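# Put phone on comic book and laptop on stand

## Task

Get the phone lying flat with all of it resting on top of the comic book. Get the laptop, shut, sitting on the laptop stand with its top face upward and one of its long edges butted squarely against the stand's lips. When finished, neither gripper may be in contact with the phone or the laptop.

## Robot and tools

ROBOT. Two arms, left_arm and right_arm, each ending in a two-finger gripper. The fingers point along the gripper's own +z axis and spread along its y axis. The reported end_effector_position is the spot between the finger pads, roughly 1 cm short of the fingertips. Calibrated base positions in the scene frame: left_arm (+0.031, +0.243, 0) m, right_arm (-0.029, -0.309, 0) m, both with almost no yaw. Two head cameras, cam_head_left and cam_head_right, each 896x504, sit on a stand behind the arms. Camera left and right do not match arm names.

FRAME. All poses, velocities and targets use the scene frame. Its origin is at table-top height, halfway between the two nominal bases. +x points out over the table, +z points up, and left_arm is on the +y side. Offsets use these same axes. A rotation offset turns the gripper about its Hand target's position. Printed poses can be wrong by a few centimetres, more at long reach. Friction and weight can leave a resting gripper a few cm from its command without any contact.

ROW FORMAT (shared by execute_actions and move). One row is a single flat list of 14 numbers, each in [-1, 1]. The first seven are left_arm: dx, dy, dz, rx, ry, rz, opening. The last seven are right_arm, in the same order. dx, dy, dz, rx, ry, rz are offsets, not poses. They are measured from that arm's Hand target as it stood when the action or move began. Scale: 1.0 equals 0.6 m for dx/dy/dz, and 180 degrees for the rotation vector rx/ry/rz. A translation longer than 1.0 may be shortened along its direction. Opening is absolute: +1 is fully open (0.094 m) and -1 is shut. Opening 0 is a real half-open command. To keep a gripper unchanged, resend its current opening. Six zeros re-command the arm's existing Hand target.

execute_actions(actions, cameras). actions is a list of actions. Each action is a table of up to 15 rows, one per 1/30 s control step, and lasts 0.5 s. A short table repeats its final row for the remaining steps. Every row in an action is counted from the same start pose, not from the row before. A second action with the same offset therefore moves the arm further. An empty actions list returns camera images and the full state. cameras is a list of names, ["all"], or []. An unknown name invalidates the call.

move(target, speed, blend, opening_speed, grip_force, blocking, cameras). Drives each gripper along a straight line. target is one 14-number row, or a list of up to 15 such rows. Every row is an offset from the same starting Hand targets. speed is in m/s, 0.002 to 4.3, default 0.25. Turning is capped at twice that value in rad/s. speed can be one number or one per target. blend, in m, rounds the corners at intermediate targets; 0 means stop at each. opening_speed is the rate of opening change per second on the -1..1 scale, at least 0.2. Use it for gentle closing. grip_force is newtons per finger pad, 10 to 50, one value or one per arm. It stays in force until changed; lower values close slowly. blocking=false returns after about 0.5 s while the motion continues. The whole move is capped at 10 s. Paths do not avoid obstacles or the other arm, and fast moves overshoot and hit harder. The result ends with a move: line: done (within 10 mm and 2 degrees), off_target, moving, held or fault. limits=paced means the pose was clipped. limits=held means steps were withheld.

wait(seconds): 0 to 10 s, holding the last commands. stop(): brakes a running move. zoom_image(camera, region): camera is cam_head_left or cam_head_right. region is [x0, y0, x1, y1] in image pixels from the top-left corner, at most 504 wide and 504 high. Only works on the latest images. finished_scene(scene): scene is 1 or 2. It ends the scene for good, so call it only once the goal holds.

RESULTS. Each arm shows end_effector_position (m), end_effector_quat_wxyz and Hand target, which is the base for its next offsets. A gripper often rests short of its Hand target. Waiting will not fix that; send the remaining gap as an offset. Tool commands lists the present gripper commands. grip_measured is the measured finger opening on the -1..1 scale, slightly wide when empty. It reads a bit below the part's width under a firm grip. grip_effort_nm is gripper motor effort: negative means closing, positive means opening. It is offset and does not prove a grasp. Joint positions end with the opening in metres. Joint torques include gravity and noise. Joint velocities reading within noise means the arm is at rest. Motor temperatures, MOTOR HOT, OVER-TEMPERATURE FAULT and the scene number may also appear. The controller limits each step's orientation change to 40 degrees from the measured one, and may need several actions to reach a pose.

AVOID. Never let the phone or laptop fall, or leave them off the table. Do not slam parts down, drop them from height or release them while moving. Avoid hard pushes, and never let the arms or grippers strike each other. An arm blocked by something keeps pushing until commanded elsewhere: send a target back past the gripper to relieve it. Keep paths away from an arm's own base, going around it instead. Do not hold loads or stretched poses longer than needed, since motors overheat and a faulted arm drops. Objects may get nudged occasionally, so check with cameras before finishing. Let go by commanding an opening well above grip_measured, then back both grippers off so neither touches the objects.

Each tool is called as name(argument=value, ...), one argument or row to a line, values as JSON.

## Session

execute_actions(
  actions=[],
)

Scene clock: 0.00 s.
left_arm: end_effector_position=(+0.5763, +0.0326, +0.2204) grip_measured=+1.000 grip_effort_nm=n/a end_effector_quat_wxyz=(+0.373, -0.189, +0.872, +0.255) | right_arm: end_effector_position=(+0.2774, -0.6662, +0.2410) grip_measured=+1.000 grip_effort_nm=n/a end_effector_quat_wxyz=(+0.133, +0.606, +0.784, +0.005)
Joint positions: left_arm=[-0.635 1.765 1.519 -1.122 -0.923 -0.933 0.094] | right_arm=[-0.891 1.406 1.314 -1.221 -0.069 0.44 0.094]
Joint velocities: within noise
Joint torques (N m): no reading
Motor temperatures (°C): left_arm=[22 26 45 24 26 23 26] | right_arm=[26 41 44 25 24 23 25]
Heat: left arm: hottest elbow 45 °C; right arm: hottest elbow 44 °C.
Hand target: left_arm +0.5824, +0.0285, +0.2385; +0.386, -0.198, +0.868, +0.242 | right_arm +0.2821, -0.6719, +0.2485; +0.142, +0.605, +0.783, +0.003
Tool commands: left_gripper/opening=+1.0 right_gripper/opening=+1.0

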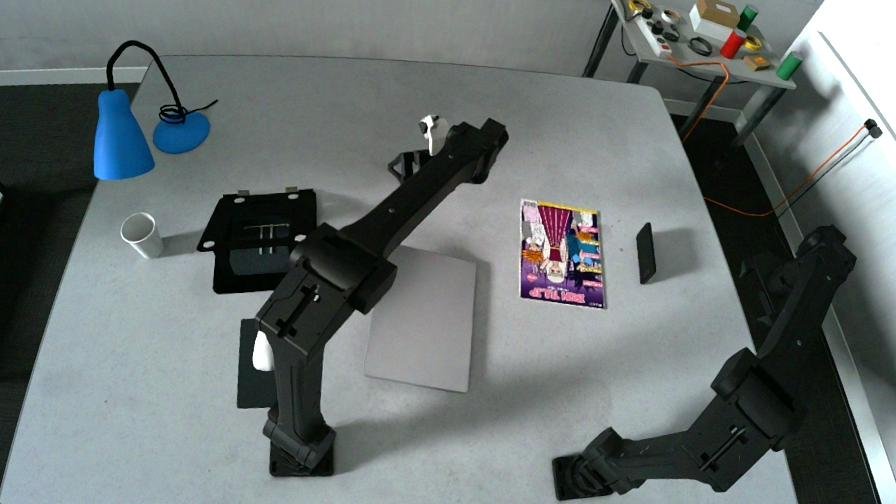

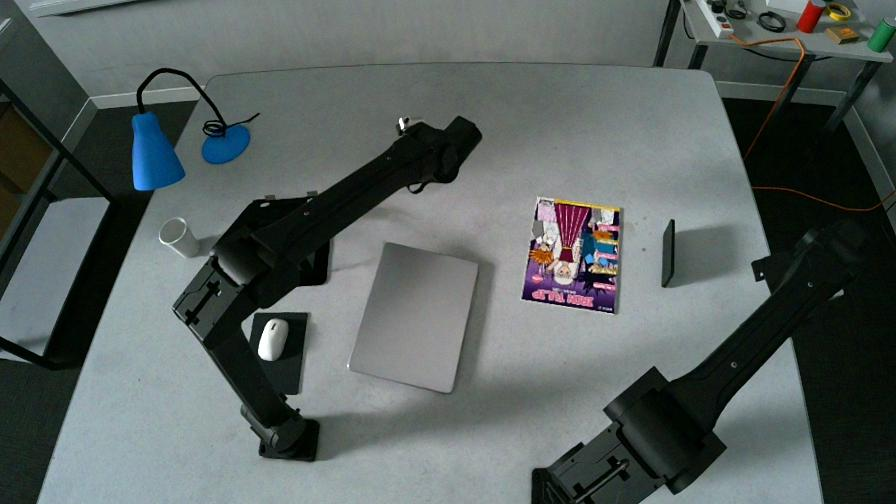

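zoom_image(
  camera="cam_head_left",
  region=[340, 220, 520, 400],
)

zoom_image(
  camera="cam_head_left",
  region=[500, 180, 700, 320],
)

zoom_image(
  camera="cam_head_right",
  region=[500, 180, 720, 320],
)

zoom_image(
  camera="cam_head_left",
  region=[180, 170, 340, 300],
)

zoom_image(
  camera="cam_head_right",
  region=[200, 170, 500, 400],
)

Scaled by 2.800.

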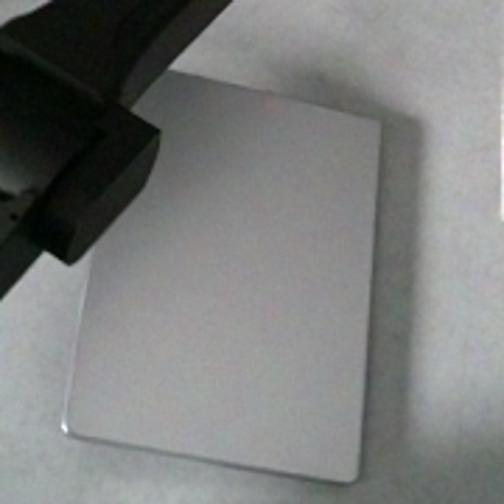

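Scaled by 2.520.

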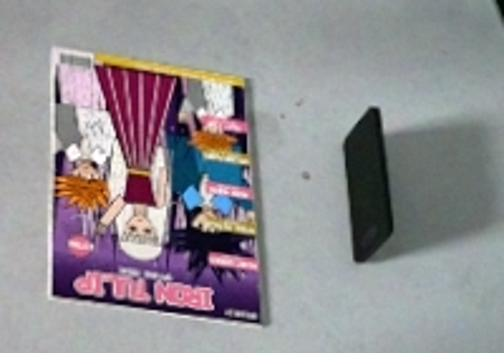

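Scaled by 2.291.

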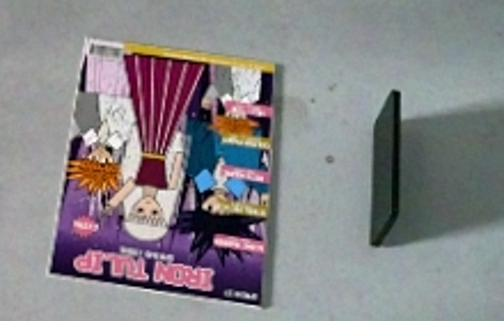

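Scaled by 3.150.

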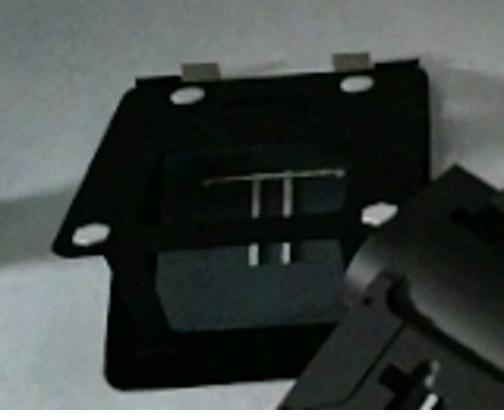

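Scaled by 1.680.

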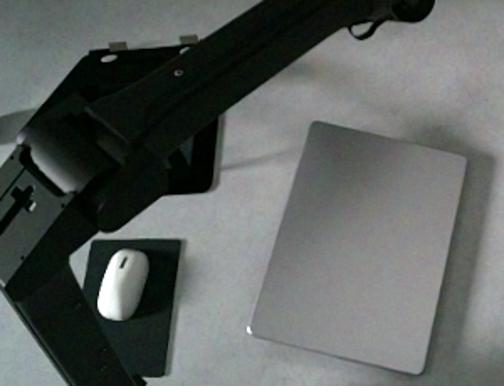

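move(
  target=[-0.3873,0.2942,-0.1808,-0.4904,0.1843,-0.2973,0.17,0.3932,0.1932,-0.0975,0.0037,0.0964,0.3784,0.6],
  speed=0.5,
  cameras=["cam_head_left", "cam_head_right"],
)

Scene clock: 193.27 s.
left_arm: end_effector_position=(+0.3537, +0.2039, +0.1414) grip_measured=+0.172 grip_effort_nm=-0.08 end_effector_quat_wxyz=(+0.003, +0.053, +0.849, -0.525) | right_arm: end_effector_position=(+0.5016, -0.5516, +0.1875) grip_measured=+0.601 grip_effort_nm=-0.08 end_effector_quat_wxyz=(-0.006, +0.066, +0.998, +0.003)
Joint positions: left_arm=[0.31 1.577 0.928 -1.576 0.97 0.817 0.055] | right_arm=[-0.433 1.892 1.805 -1.497 -0.001 -0.296 0.075]
Joint torques (N m): left_arm=[-1.08 -8.41 7.05 -1.69 0.3 0.19] | right_arm=[0.97 -19.84 13.01 -0.24 0.07 0.08]
Motor temperatures (°C): left_arm=[22 31 51 24 27 23 26] | right_arm=[26 42 54 25 24 23 24]
Heat: left arm: hottest elbow 51 °C; right arm: hottest elbow 54 °C.
Hand target: left_arm +0.3499, +0.2050, +0.1300; -0.023, +0.037, +0.842, -0.537 | right_arm +0.5179, -0.5561, +0.1900; +0.000, +0.060, +0.998, +0.000
Off the commanded pose: left_arm 0.012 m, 4 deg | right_arm 0.017 m, 1 deg.
move: off_target (left_arm, right_arm)

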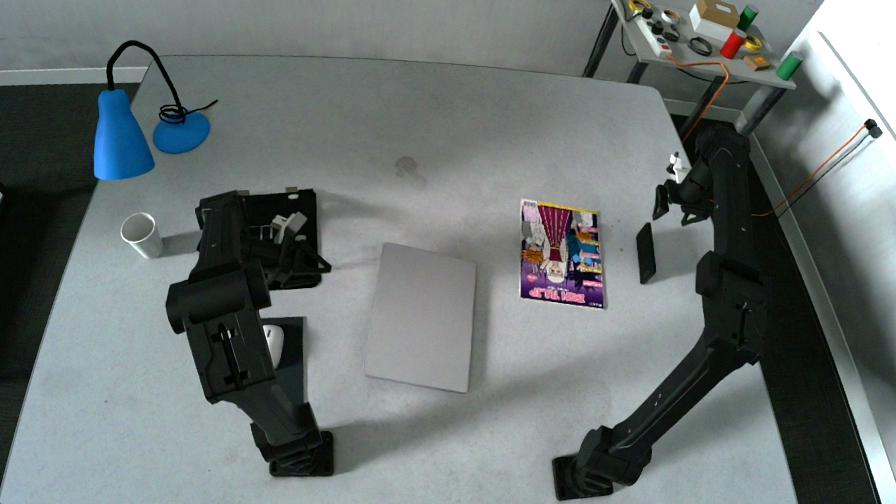

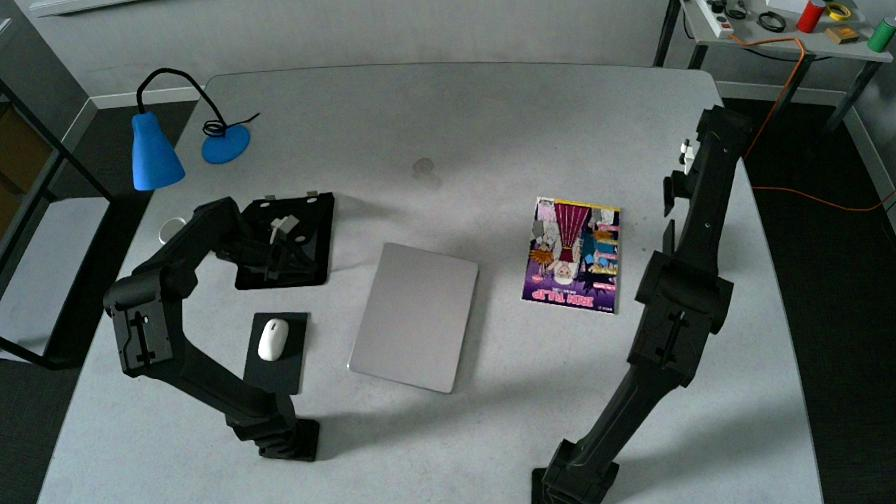

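execute_actions(
  actions=[],
)

Scene clock: 213.10 s.
left_arm: end_effector_position=(+0.3538, +0.2039, +0.1414) grip_measured=+0.172 grip_effort_nm=-0.08 end_effector_quat_wxyz=(+0.004, +0.054, +0.850, -0.525) | right_arm: end_effector_position=(+0.5016, -0.5516, +0.1875) grip_measured=+0.601 grip_effort_nm=-0.08 end_effector_quat_wxyz=(-0.006, +0.066, +0.998, +0.003)
Joint positions: left_arm=[0.31 1.577 0.929 -1.576 0.97 0.818 0.055] | right_arm=[-0.433 1.892 1.805 -1.497 -0.001 -0.296 0.075]
Joint velocities: within noise
Joint torques (N m): left_arm=[-0.97 -8.29 6.71 -1.69 0.27 0.14] | right_arm=[0.97 -19.96 12.97 -0.24 0.08 0.08]
Motor temperatures (°C): left_arm=[22 29 49 24 27 23 26] | right_arm=[26 43 60 25 24 23 24]
Heat: left arm: hottest elbow 49 °C; right arm: hottest elbow 60 °C.
Hand target: left_arm +0.3500, +0.2050, +0.1301; -0.023, +0.037, +0.842, -0.537 | right_arm +0.5179, -0.5561, +0.1900; +0.000, +0.059, +0.998, +0.000
Tool commands: left_gripper/opening=+0.17 right_gripper/opening=+0.6
Off the commanded pose: left_arm 0.012 m, 4 deg | right_arm 0.017 m, 1 deg.

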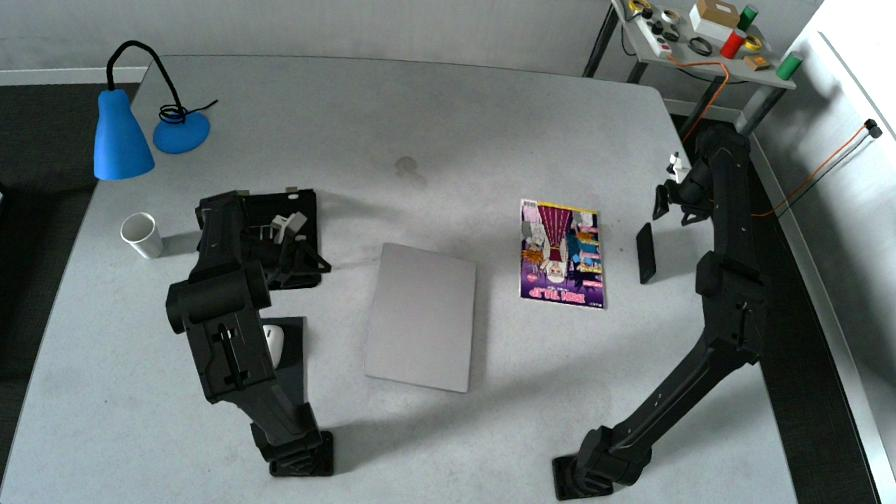

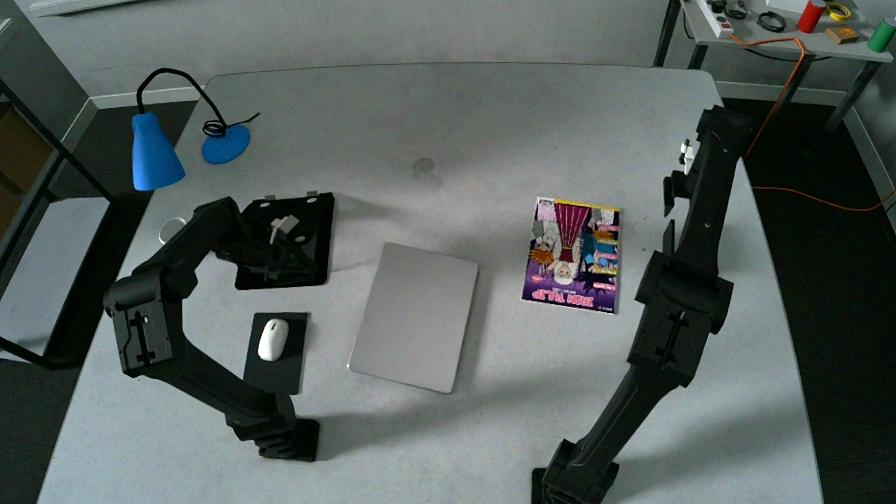

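zoom_image(
  camera="cam_head_left",
  region=[590, 130, 790, 310],
)

zoom_image(
  camera="cam_head_right",
  region=[590, 90, 790, 300],
)

Scaled by 2.520.

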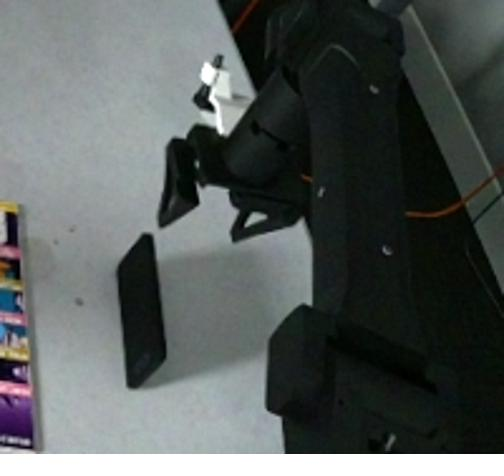

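Scaled by 2.400.

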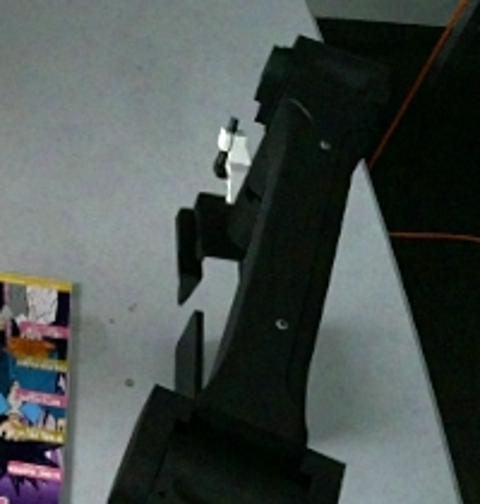

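move(
  target=[0,0,0,0,0,0,0.17,0.0202,0.021,-0.2167,0,0,0,0.6],
  speed=0.25,
  cameras=["cam_head_left","cam_head_right"],
)

Scene clock: 251.67 s.
left_arm: end_effector_position=(+0.3538, +0.2039, +0.1414) grip_measured=+0.172 grip_effort_nm=-0.08 end_effector_quat_wxyz=(+0.004, +0.054, +0.850, -0.525) | right_arm: end_effector_position=(+0.5251, -0.5476, +0.0699) grip_measured=+0.601 grip_effort_nm=-0.08 end_effector_quat_wxyz=(+0.002, +0.060, +0.998, -0.001)
Joint positions: left_arm=[0.31 1.577 0.929 -1.576 0.97 0.818 0.055] | right_arm=[-0.411 2.003 1.661 -1.224 0 -0.285 0.075]
Joint torques (N m): left_arm=[-0.32 -8.06 6.83 -1.68 0.27 0.17] | right_arm=[1.32 -22.77 8.42 0.38 0.05 0.26]
Motor temperatures (°C): left_arm=[22 28 46 24 27 23 26] | right_arm=[26 44 63 25 24 23 24]
Heat: left arm: hottest elbow 46 °C; right arm: hottest elbow 63 °C.
Hand target: left_arm +0.3500, +0.2050, +0.1301; -0.023, +0.036, +0.842, -0.537 | right_arm +0.5300, -0.5434, +0.0599; +0.000, +0.059, +0.998, +0.000
Off the commanded pose: left_arm 0.012 m, 4 deg | right_arm 0.012 m, 0 deg.
move: off_target (left_arm, right_arm)

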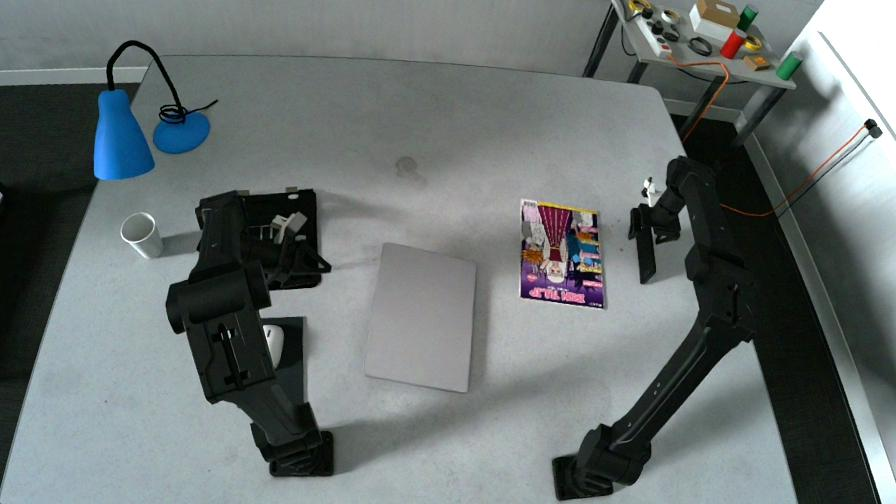

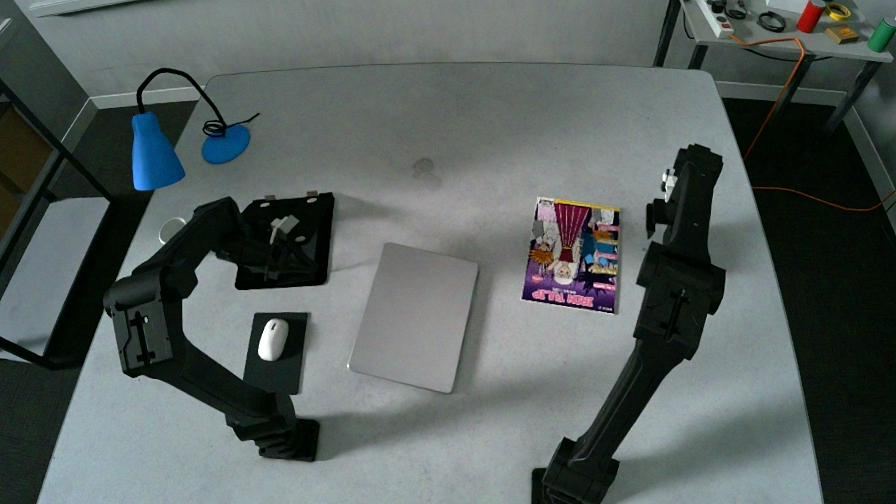

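zoom_image(
  camera="cam_head_left",
  region=[600, 160, 720, 300],
)

Scaled by 3.600.

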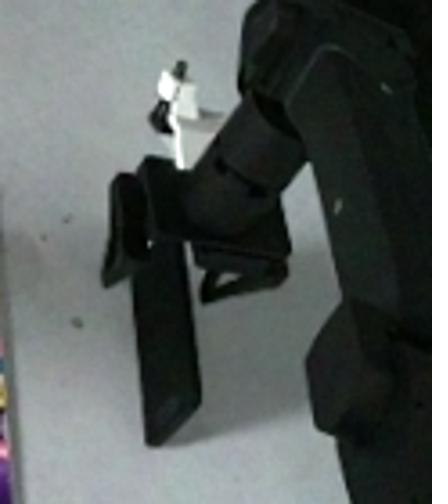

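move(
  target=[
    [0,0,0,0,0,0,0.17,-0.0267,-0.005,-0.05,0,0,0,0.6],
    [0,0,0,0,0,0,0.17,-0.0267,-0.005,-0.05,0,0,0,-0.9],
  ],
  speed=0.15,
  opening_speed=1.0,
  cameras=["cam_head_left"],
)

Scene clock: 264.20 s.
left_arm: end_effector_position=(+0.3538, +0.2039, +0.1414) grip_measured=+0.172 grip_effort_nm=-0.08 end_effector_quat_wxyz=(+0.004, +0.054, +0.850, -0.525) | right_arm: end_effector_position=(+0.5188, -0.5457, +0.0442) grip_measured=-0.842 grip_effort_nm=-0.96 end_effector_quat_wxyz=(+0.009, +0.060, +0.998, -0.005)
Joint positions: left_arm=[0.31 1.577 0.929 -1.576 0.97 0.818 0.055] | right_arm=[-0.411 2.003 1.588 -1.137 0.003 -0.285 0.007]
Joint torques (N m): left_arm=[-1.14 -8.12 6.95 -1.62 0.32 0.21] | right_arm=[0.26 -22.3 7.09 0.5 -0.05 0.1]
Motor temperatures (°C): left_arm=[22 27 46 24 27 23 26] | right_arm=[26 47 59 25 24 23 25]
Heat: left arm: hottest elbow 46 °C; right arm: hottest elbow 59 °C.
Hand target: left_arm +0.3500, +0.2050, +0.1301; -0.023, +0.036, +0.842, -0.537 | right_arm +0.5140, -0.5464, +0.0299; +0.000, +0.059, +0.998, +0.000
Off the commanded pose: left_arm 0.012 m, 4 deg | right_arm 0.015 m, 1 deg.
move: off_target (left_arm, right_arm); target 2's new opening was sent with right_arm's hand 0.015 m and 1 deg from that target
Images, in order (width x height): cam_head_left 896x504.

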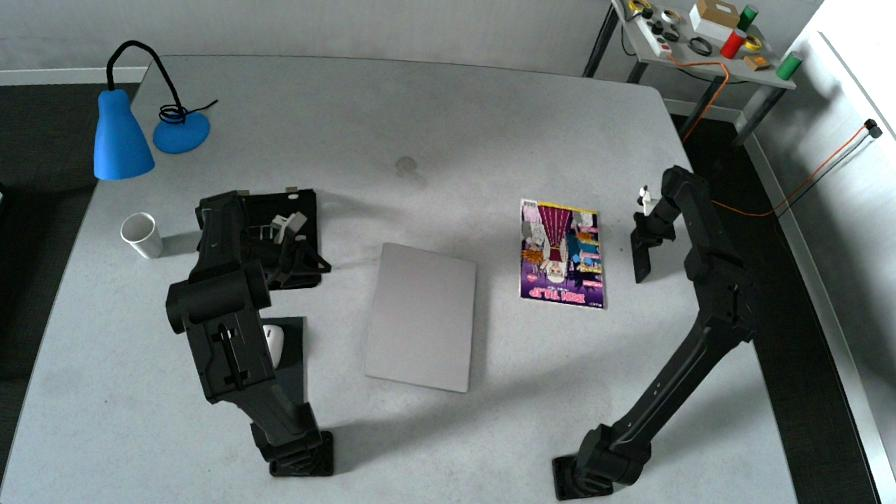

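move(
  target=[
    [0,0,0,0,0,0,0.17,0,0,0.2667,0,0,0,-0.9],
    [0,0,0,0,0,0,0.17,0.035,0.3523,0.2168,-0.3109,-0.2479,0.4439,-0.9],
  ],
  speed=0.35,
  blend=[0.05,0],
  cameras=["cam_head_left","cam_head_right"],
)

Scene clock: 301.10 s.
left_arm: end_effector_position=(+0.3538, +0.2039, +0.1414) grip_measured=+0.172 grip_effort_nm=-0.08 end_effector_quat_wxyz=(+0.004, +0.054, +0.850, -0.525) | right_arm: end_effector_position=(+0.5341, -0.3397, +0.1560) grip_measured=-0.845 grip_effort_nm=-1.04 end_effector_quat_wxyz=(+0.352, -0.561, +0.638, -0.393)
Joint positions: left_arm=[0.31 1.577 0.929 -1.576 0.97 0.818 0.055] | right_arm=[-0.033 1.47 0.764 0.245 0.081 -1.522 0.007]
Joint torques (N m): left_arm=[-0.32 -8.47 6.83 -1.54 0.32 0.13] | right_arm=[1.08 -14.39 7.51 2.56 -0.03 0.08]
Motor temperatures (°C): left_arm=[22 27 45 24 27 23 26] | right_arm=[26 49 53 25 24 23 26]
Heat: left arm: hottest elbow 45 °C; right arm: hottest elbow 53 °C.
Hand target: left_arm +0.3500, +0.2050, +0.1301; -0.023, +0.036, +0.842, -0.537 | right_arm +0.5350, -0.3350, +0.1599; +0.359, -0.563, +0.628, -0.400
Off the commanded pose: left_arm 0.012 m, 4 deg | right_arm 0.006 m, 2 deg.
move: off_target (left_arm)

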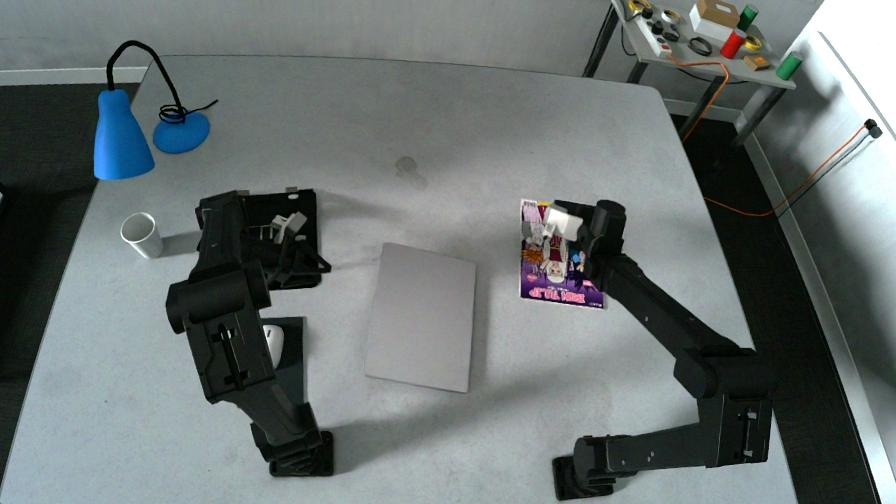

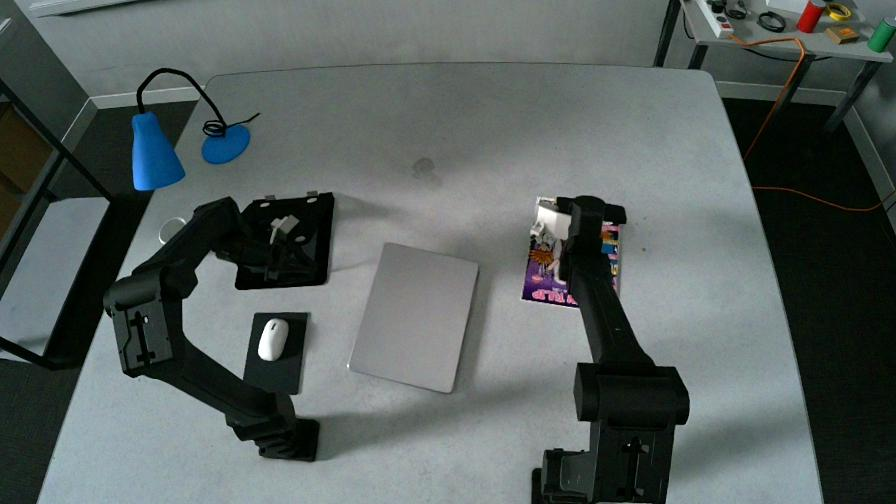

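zoom_image(
  camera="cam_head_left",
  region=[500, 170, 640, 320],
)

zoom_image(
  camera="cam_head_right",
  region=[500, 170, 640, 320],
)

Scaled by 3.360.

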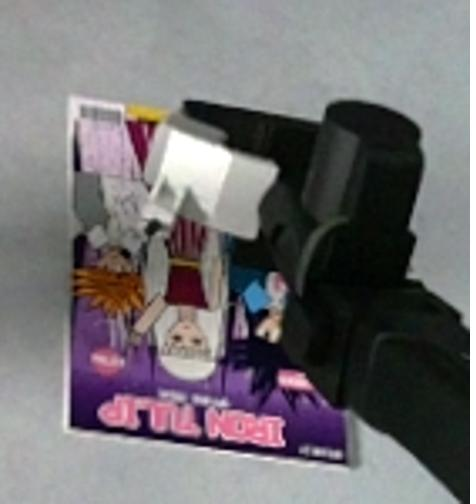

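Scaled by 3.360.

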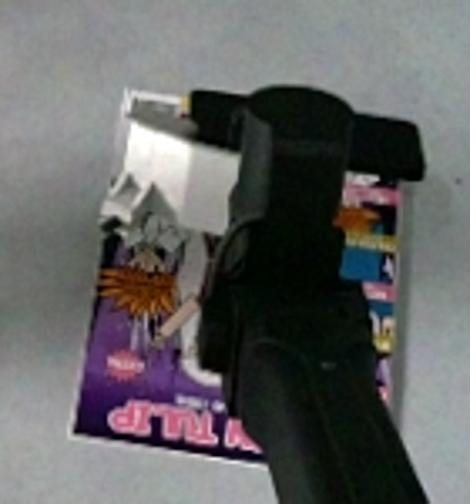

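zoom_image(
  camera="cam_head_left",
  region=[530, 180, 630, 250],
)

zoom_image(
  camera="cam_head_right",
  region=[530, 180, 640, 250],
)

Scaled by 5.040.

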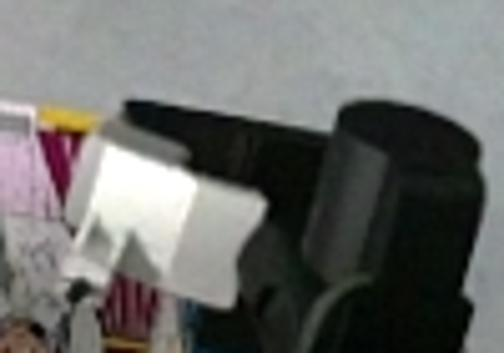

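Scaled by 4.582.

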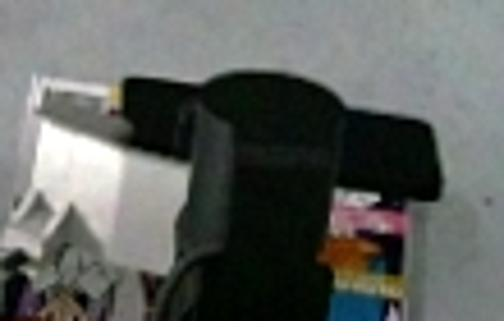

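move(
  target=[0,0,0,0,0,0,0.17,0,0.025,-0.1915,0,0,0,-0.9],
  speed=0.2,
  cameras=["cam_head_left","cam_head_right"],
)

Scene clock: 369.07 s.
left_arm: end_effector_position=(+0.3538, +0.2039, +0.1414) grip_measured=+0.172 grip_effort_nm=-0.08 end_effector_quat_wxyz=(+0.004, +0.054, +0.850, -0.525) | right_arm: end_effector_position=(+0.5311, -0.3262, +0.0417) grip_measured=-0.845 grip_effort_nm=-1.04 end_effector_quat_wxyz=(+0.349, -0.566, +0.633, -0.395)
Joint positions: left_arm=[0.31 1.577 0.929 -1.576 0.97 0.818 0.055] | right_arm=[-0.001 1.76 0.677 0.62 0.109 -1.522 0.007]
Joint torques (N m): left_arm=[-1.49 -8.18 6.95 -1.48 0.29 0.2] | right_arm=[1.44 -15.09 5.59 2.65 0.11 0.26]
Heat: left arm: hottest elbow 44 °C; right arm: hottest elbow 49 °C.
Hand target: left_arm +0.3500, +0.2050, +0.1301; -0.023, +0.036, +0.842, -0.537 | right_arm +0.5350, -0.3200, +0.0451; +0.359, -0.563, +0.627, -0.400
Off the commanded pose: left_arm 0.012 m, 4 deg | right_arm 0.008 m, 2 deg.
move: off_target (left_arm)

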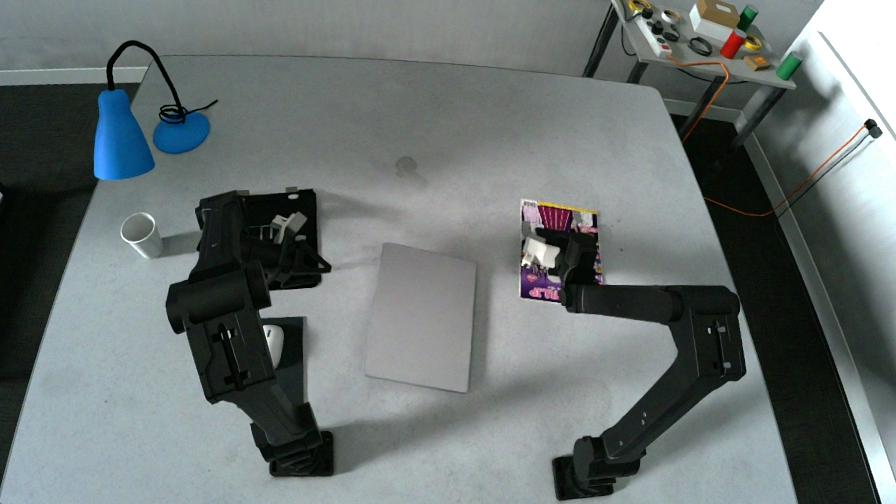

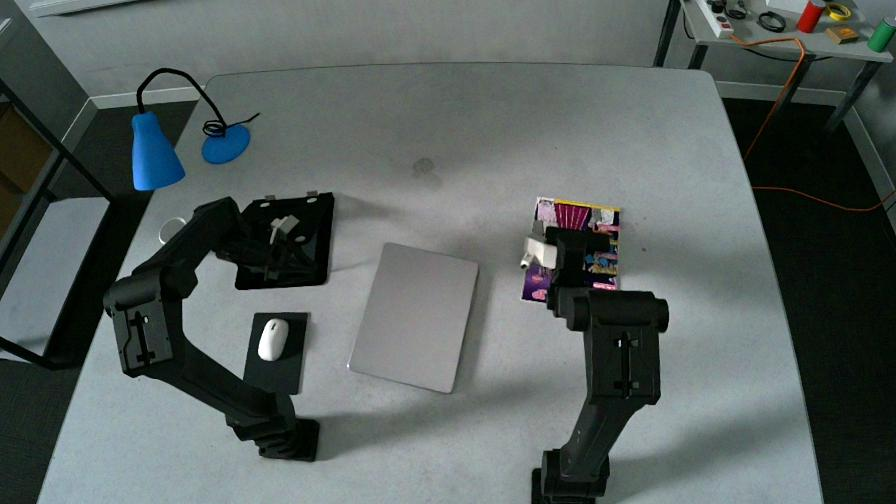

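zoom_image(
  camera="cam_head_left",
  region=[510, 190, 620, 310],
)

zoom_image(
  camera="cam_head_right",
  region=[510, 190, 630, 320],
)

Scaled by 4.200.

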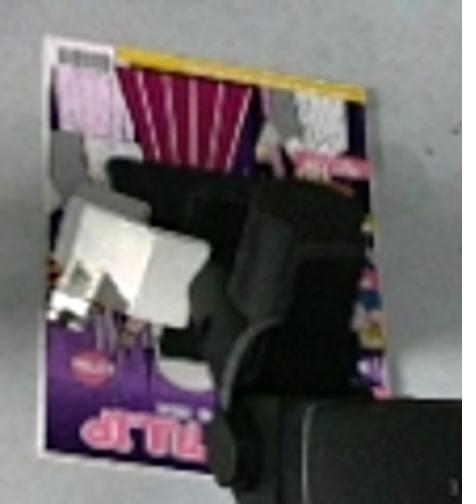

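Scaled by 3.877.

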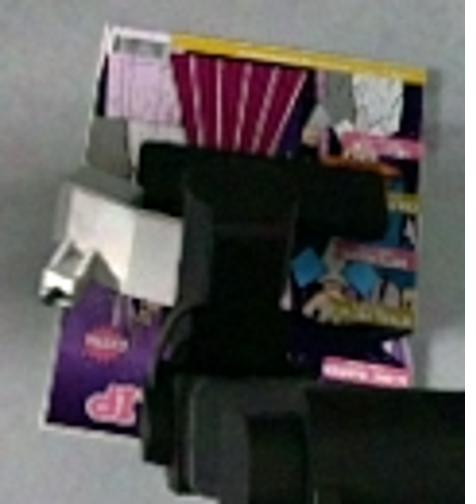

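move(
  target=[
    [0,0,0,0,0,0,0.17,0,0,-0.0285,0,0,0,-0.9],
    [0,0,0,0,0,0,0.17,0,0,-0.0285,0,0,0,-0.4],
  ],
  speed=0.06,
  opening_speed=0.4,
  cameras=["cam_head_left","cam_head_right"],
)

Scene clock: 389.53 s.
left_arm: end_effector_position=(+0.3538, +0.2039, +0.1414) grip_measured=+0.172 grip_effort_nm=-0.08 end_effector_quat_wxyz=(+0.004, +0.054, +0.850, -0.525) | right_arm: end_effector_position=(+0.5340, -0.3262, +0.0336) grip_measured=-0.402 grip_effort_nm=0.06 end_effector_quat_wxyz=(+0.356, -0.562, +0.630, -0.401)
Joint positions: left_arm=[0.31 1.577 0.929 -1.576 0.97 0.818 0.055] | right_arm=[0 1.801 0.677 0.682 0.11 -1.522 0.028]
Joint torques (N m): left_arm=[-0.67 -8.18 6.78 -1.72 0.35 0.19] | right_arm=[1.26 -14.68 5.18 2.36 0.08 0.26]
Motor temperatures (°C): left_arm=[22 27 44 24 27 23 26] | right_arm=[26 44 49 25 24 23 27]
Heat: left arm: hottest elbow 44 °C; right arm: hottest elbow 49 °C.
Hand target: left_arm +0.3500, +0.2050, +0.1301; -0.023, +0.036, +0.842, -0.537 | right_arm +0.5350, -0.3201, +0.0281; +0.359, -0.563, +0.627, -0.400
Off the commanded pose: left_arm 0.012 m, 4 deg | right_arm 0.008 m, 1 deg.
move: off_target (left_arm)

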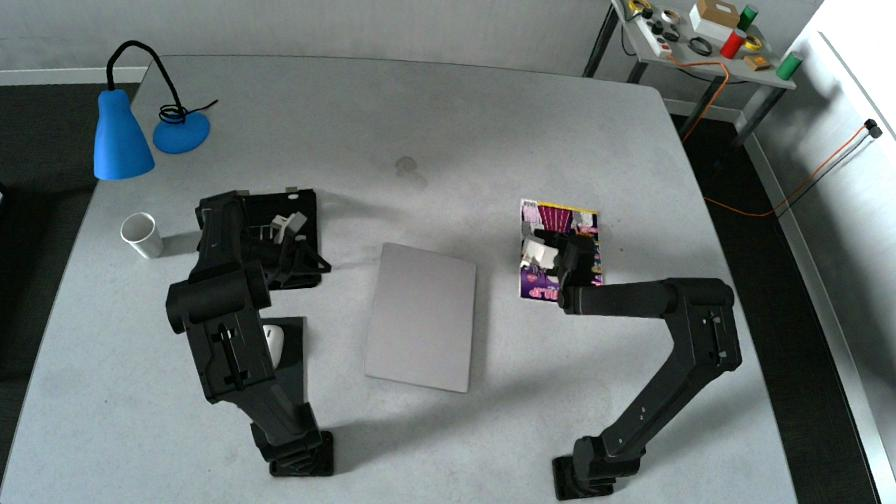

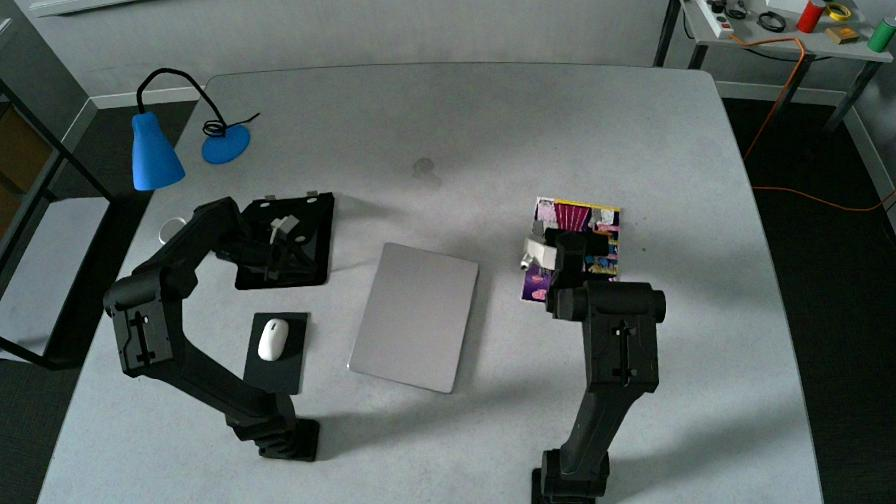

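zoom_image(
  camera="cam_head_right",
  region=[520, 190, 630, 300],
)

Scaled by 4.582.

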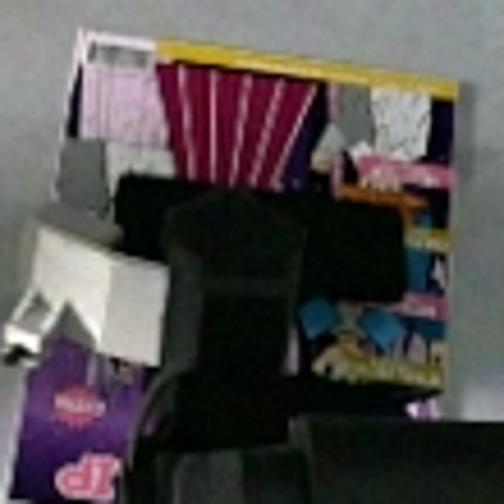

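move(
  target=[
    [0,0,0,0,0,0,0.17,-0.1657,0.0177,0.008,0,0,0,-0.4],
    [0,0,0,0,0,0,0.17,-0.22,0.0235,0.2,0,0,0,-0.4],
  ],
  speed=[0.1,0.3],
  blend=[0.01,0],
  cameras=["cam_head_left","cam_head_right"],
)

zoom_image(
  camera="cam_head_left",
  region=[180, 170, 340, 330],
)

zoom_image(
  camera="cam_head_right",
  region=[510, 190, 630, 320],
)

Scene clock: 448.03 s.
left_arm: end_effector_position=(+0.3538, +0.2039, +0.1414) grip_measured=+0.172 grip_effort_nm=-0.08 end_effector_quat_wxyz=(+0.004, +0.054, +0.850, -0.525) | right_arm: end_effector_position=(+0.3946, -0.3116, +0.1363) grip_measured=-0.401 grip_effort_nm=0.06 end_effector_quat_wxyz=(+0.350, -0.566, +0.631, -0.399)
Joint positions: left_arm=[0.31 1.577 0.929 -1.576 0.97 0.818 0.055] | right_arm=[0.057 1.122 0.387 0.276 0.163 -1.5 0.028]
Joint torques (N m): left_arm=[-0.91 -7.53 6.84 -1.65 0.35 0.13] | right_arm=[1.49 -7.65 9.78 1.18 0.11 0.27]
Heat: left arm: hottest elbow 43 °C; right arm: hottest elbow 47 °C.
Hand target: left_arm +0.3500, +0.2050, +0.1301; -0.023, +0.036, +0.842, -0.537 | right_arm +0.4031, -0.3059, +0.1480; +0.359, -0.563, +0.627, -0.400
Off the commanded pose: left_arm 0.012 m, 4 deg | right_arm 0.016 m, 1 deg.
move: off_target (left_arm, right_arm)

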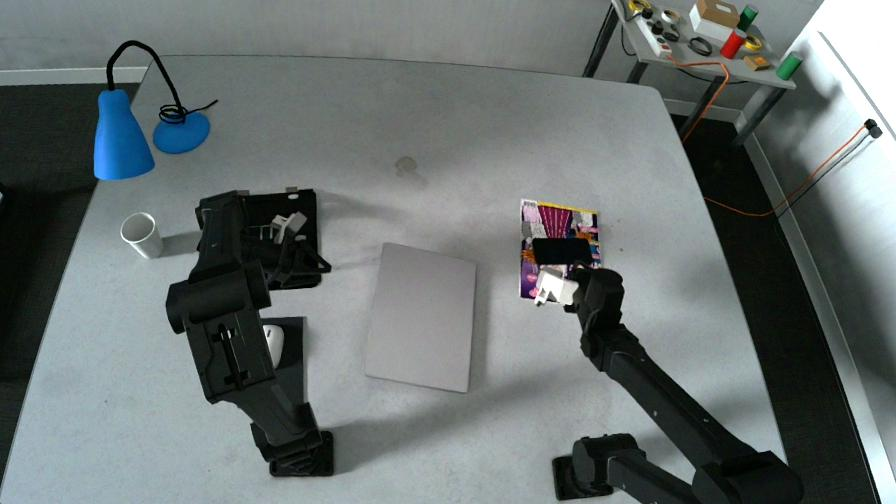

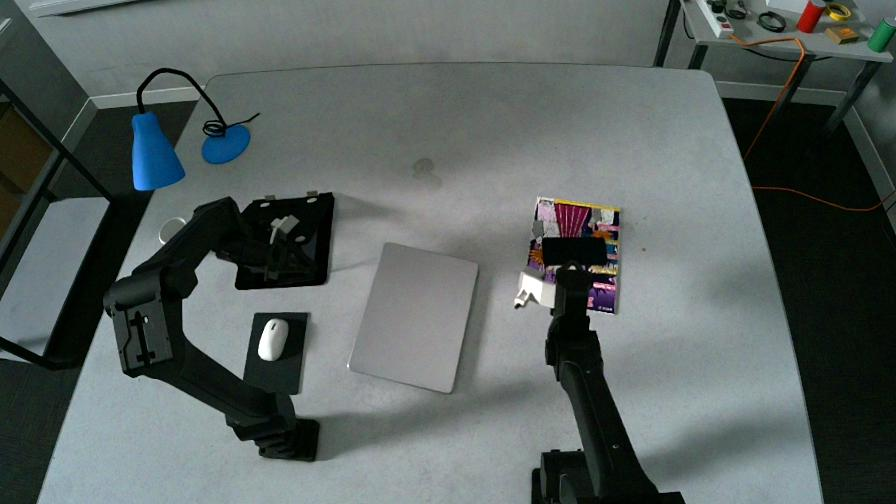

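Scaled by 3.150.

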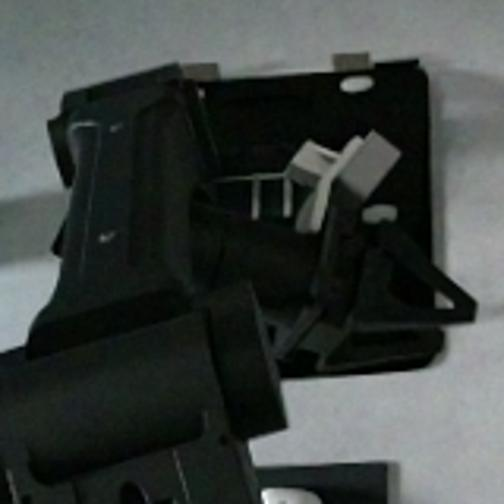

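Scaled by 3.877.

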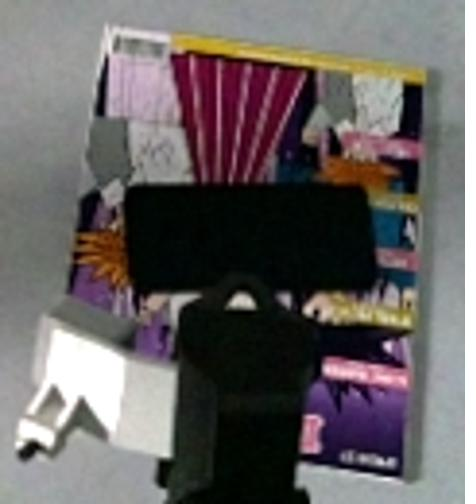

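move(
  target=[-0.0248,-0.1083,-0.05,0.3597,-0.0315,0,-0.95,-0.1603,0.1855,-0.0467,0.0384,0.3591,0,0.2],
  speed=0.35,
  cameras=["cam_head_left","cam_head_right"],
)

Scene clock: 528.87 s.
left_arm: end_effector_position=(+0.3335, +0.1437, +0.1000) grip_measured=-0.948 grip_effort_nm=-0.08 end_effector_quat_wxyz=(+0.002, +0.043, +0.999, -0.003) | right_arm: end_effector_position=(+0.2893, -0.2052, +0.1075) grip_measured=+0.199 grip_effort_nm=0.07 end_effector_quat_wxyz=(-0.011, -0.667, +0.745, +0.003)
Joint positions: left_arm=[-0.341 1.264 0.82 -1.121 0.004 -0.226 0.002] | right_arm=[0.314 1.319 0.89 -1.165 0.003 -1.14 0.056]
Joint torques (N m): left_arm=[-2.32 -8.94 10.19 0.23 -0.1 -0.09] | right_arm=[1.44 -9.41 11.85 -0.31 -0.1 0.19]
Heat: left arm: hottest elbow 43 °C; right arm: hottest elbow 51 °C.
Hand target: left_arm +0.3350, +0.1400, +0.1000; +0.000, +0.044, +0.999, -0.001 | right_arm +0.3068, -0.1947, +0.1200; +0.000, -0.668, +0.744, -0.001
Off the commanded pose: left_arm 0.004 m, 0 deg | right_arm 0.024 m, 1 deg.
move: off_target (right_arm)

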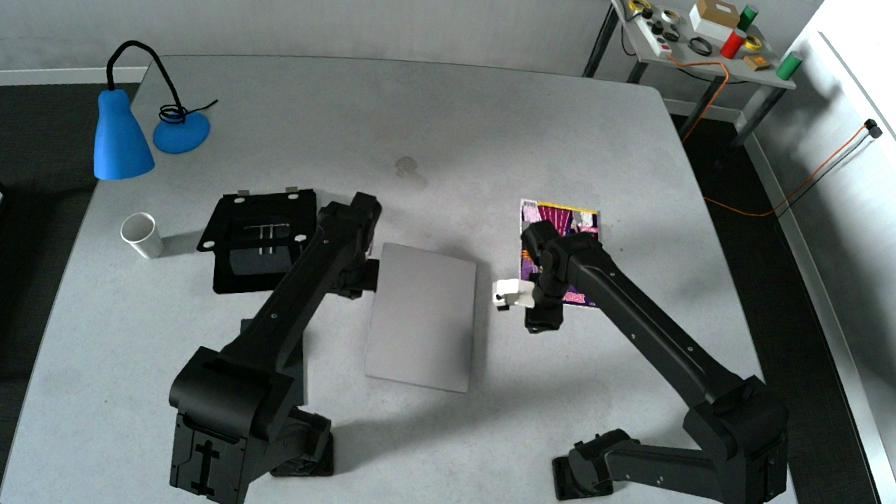

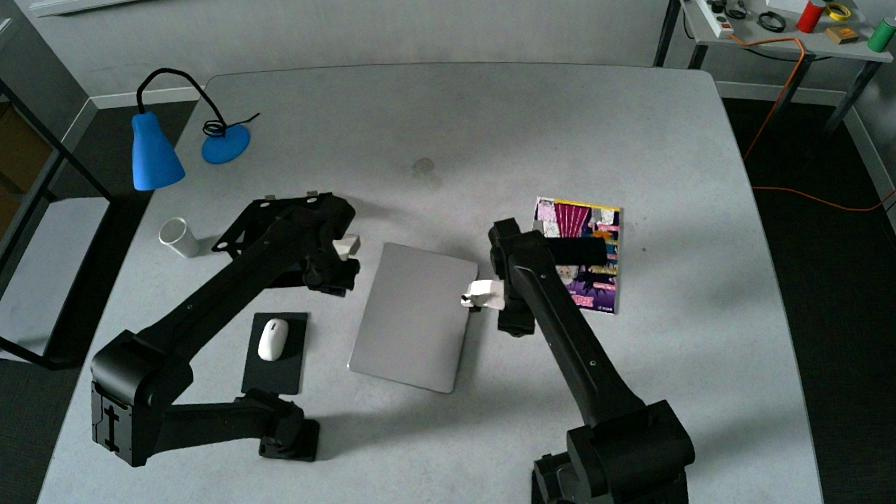

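zoom_image(
  camera="cam_head_left",
  region=[180, 170, 420, 330],
)

zoom_image(
  camera="cam_head_right",
  region=[200, 180, 400, 330],
)

Scaled by 2.100.

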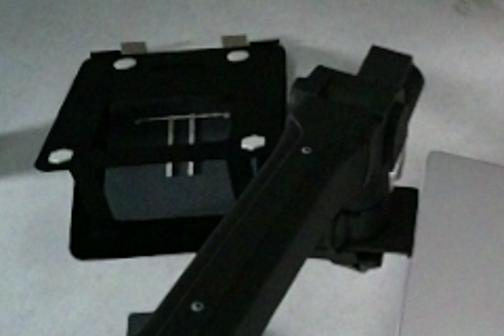

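Scaled by 2.520.

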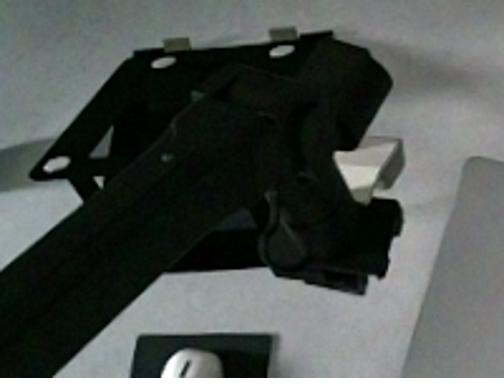

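zoom_image(
  camera="cam_head_left",
  region=[430, 200, 620, 400],
)

zoom_image(
  camera="cam_head_right",
  region=[430, 200, 620, 400],
)

Scaled by 2.520.

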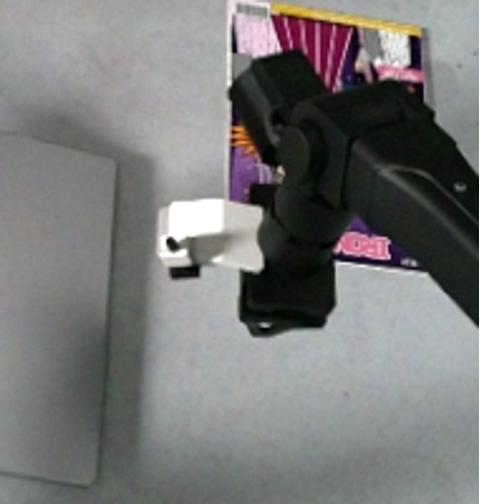

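Scaled by 2.520.

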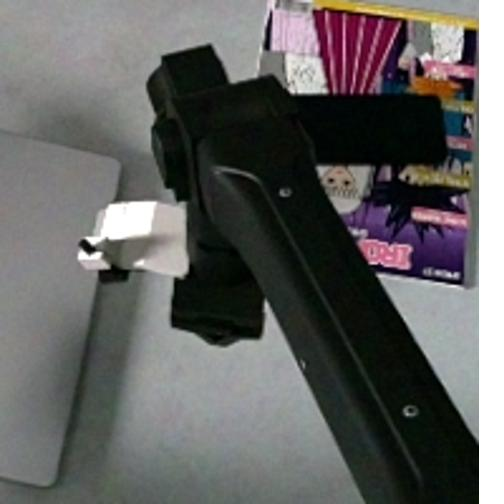

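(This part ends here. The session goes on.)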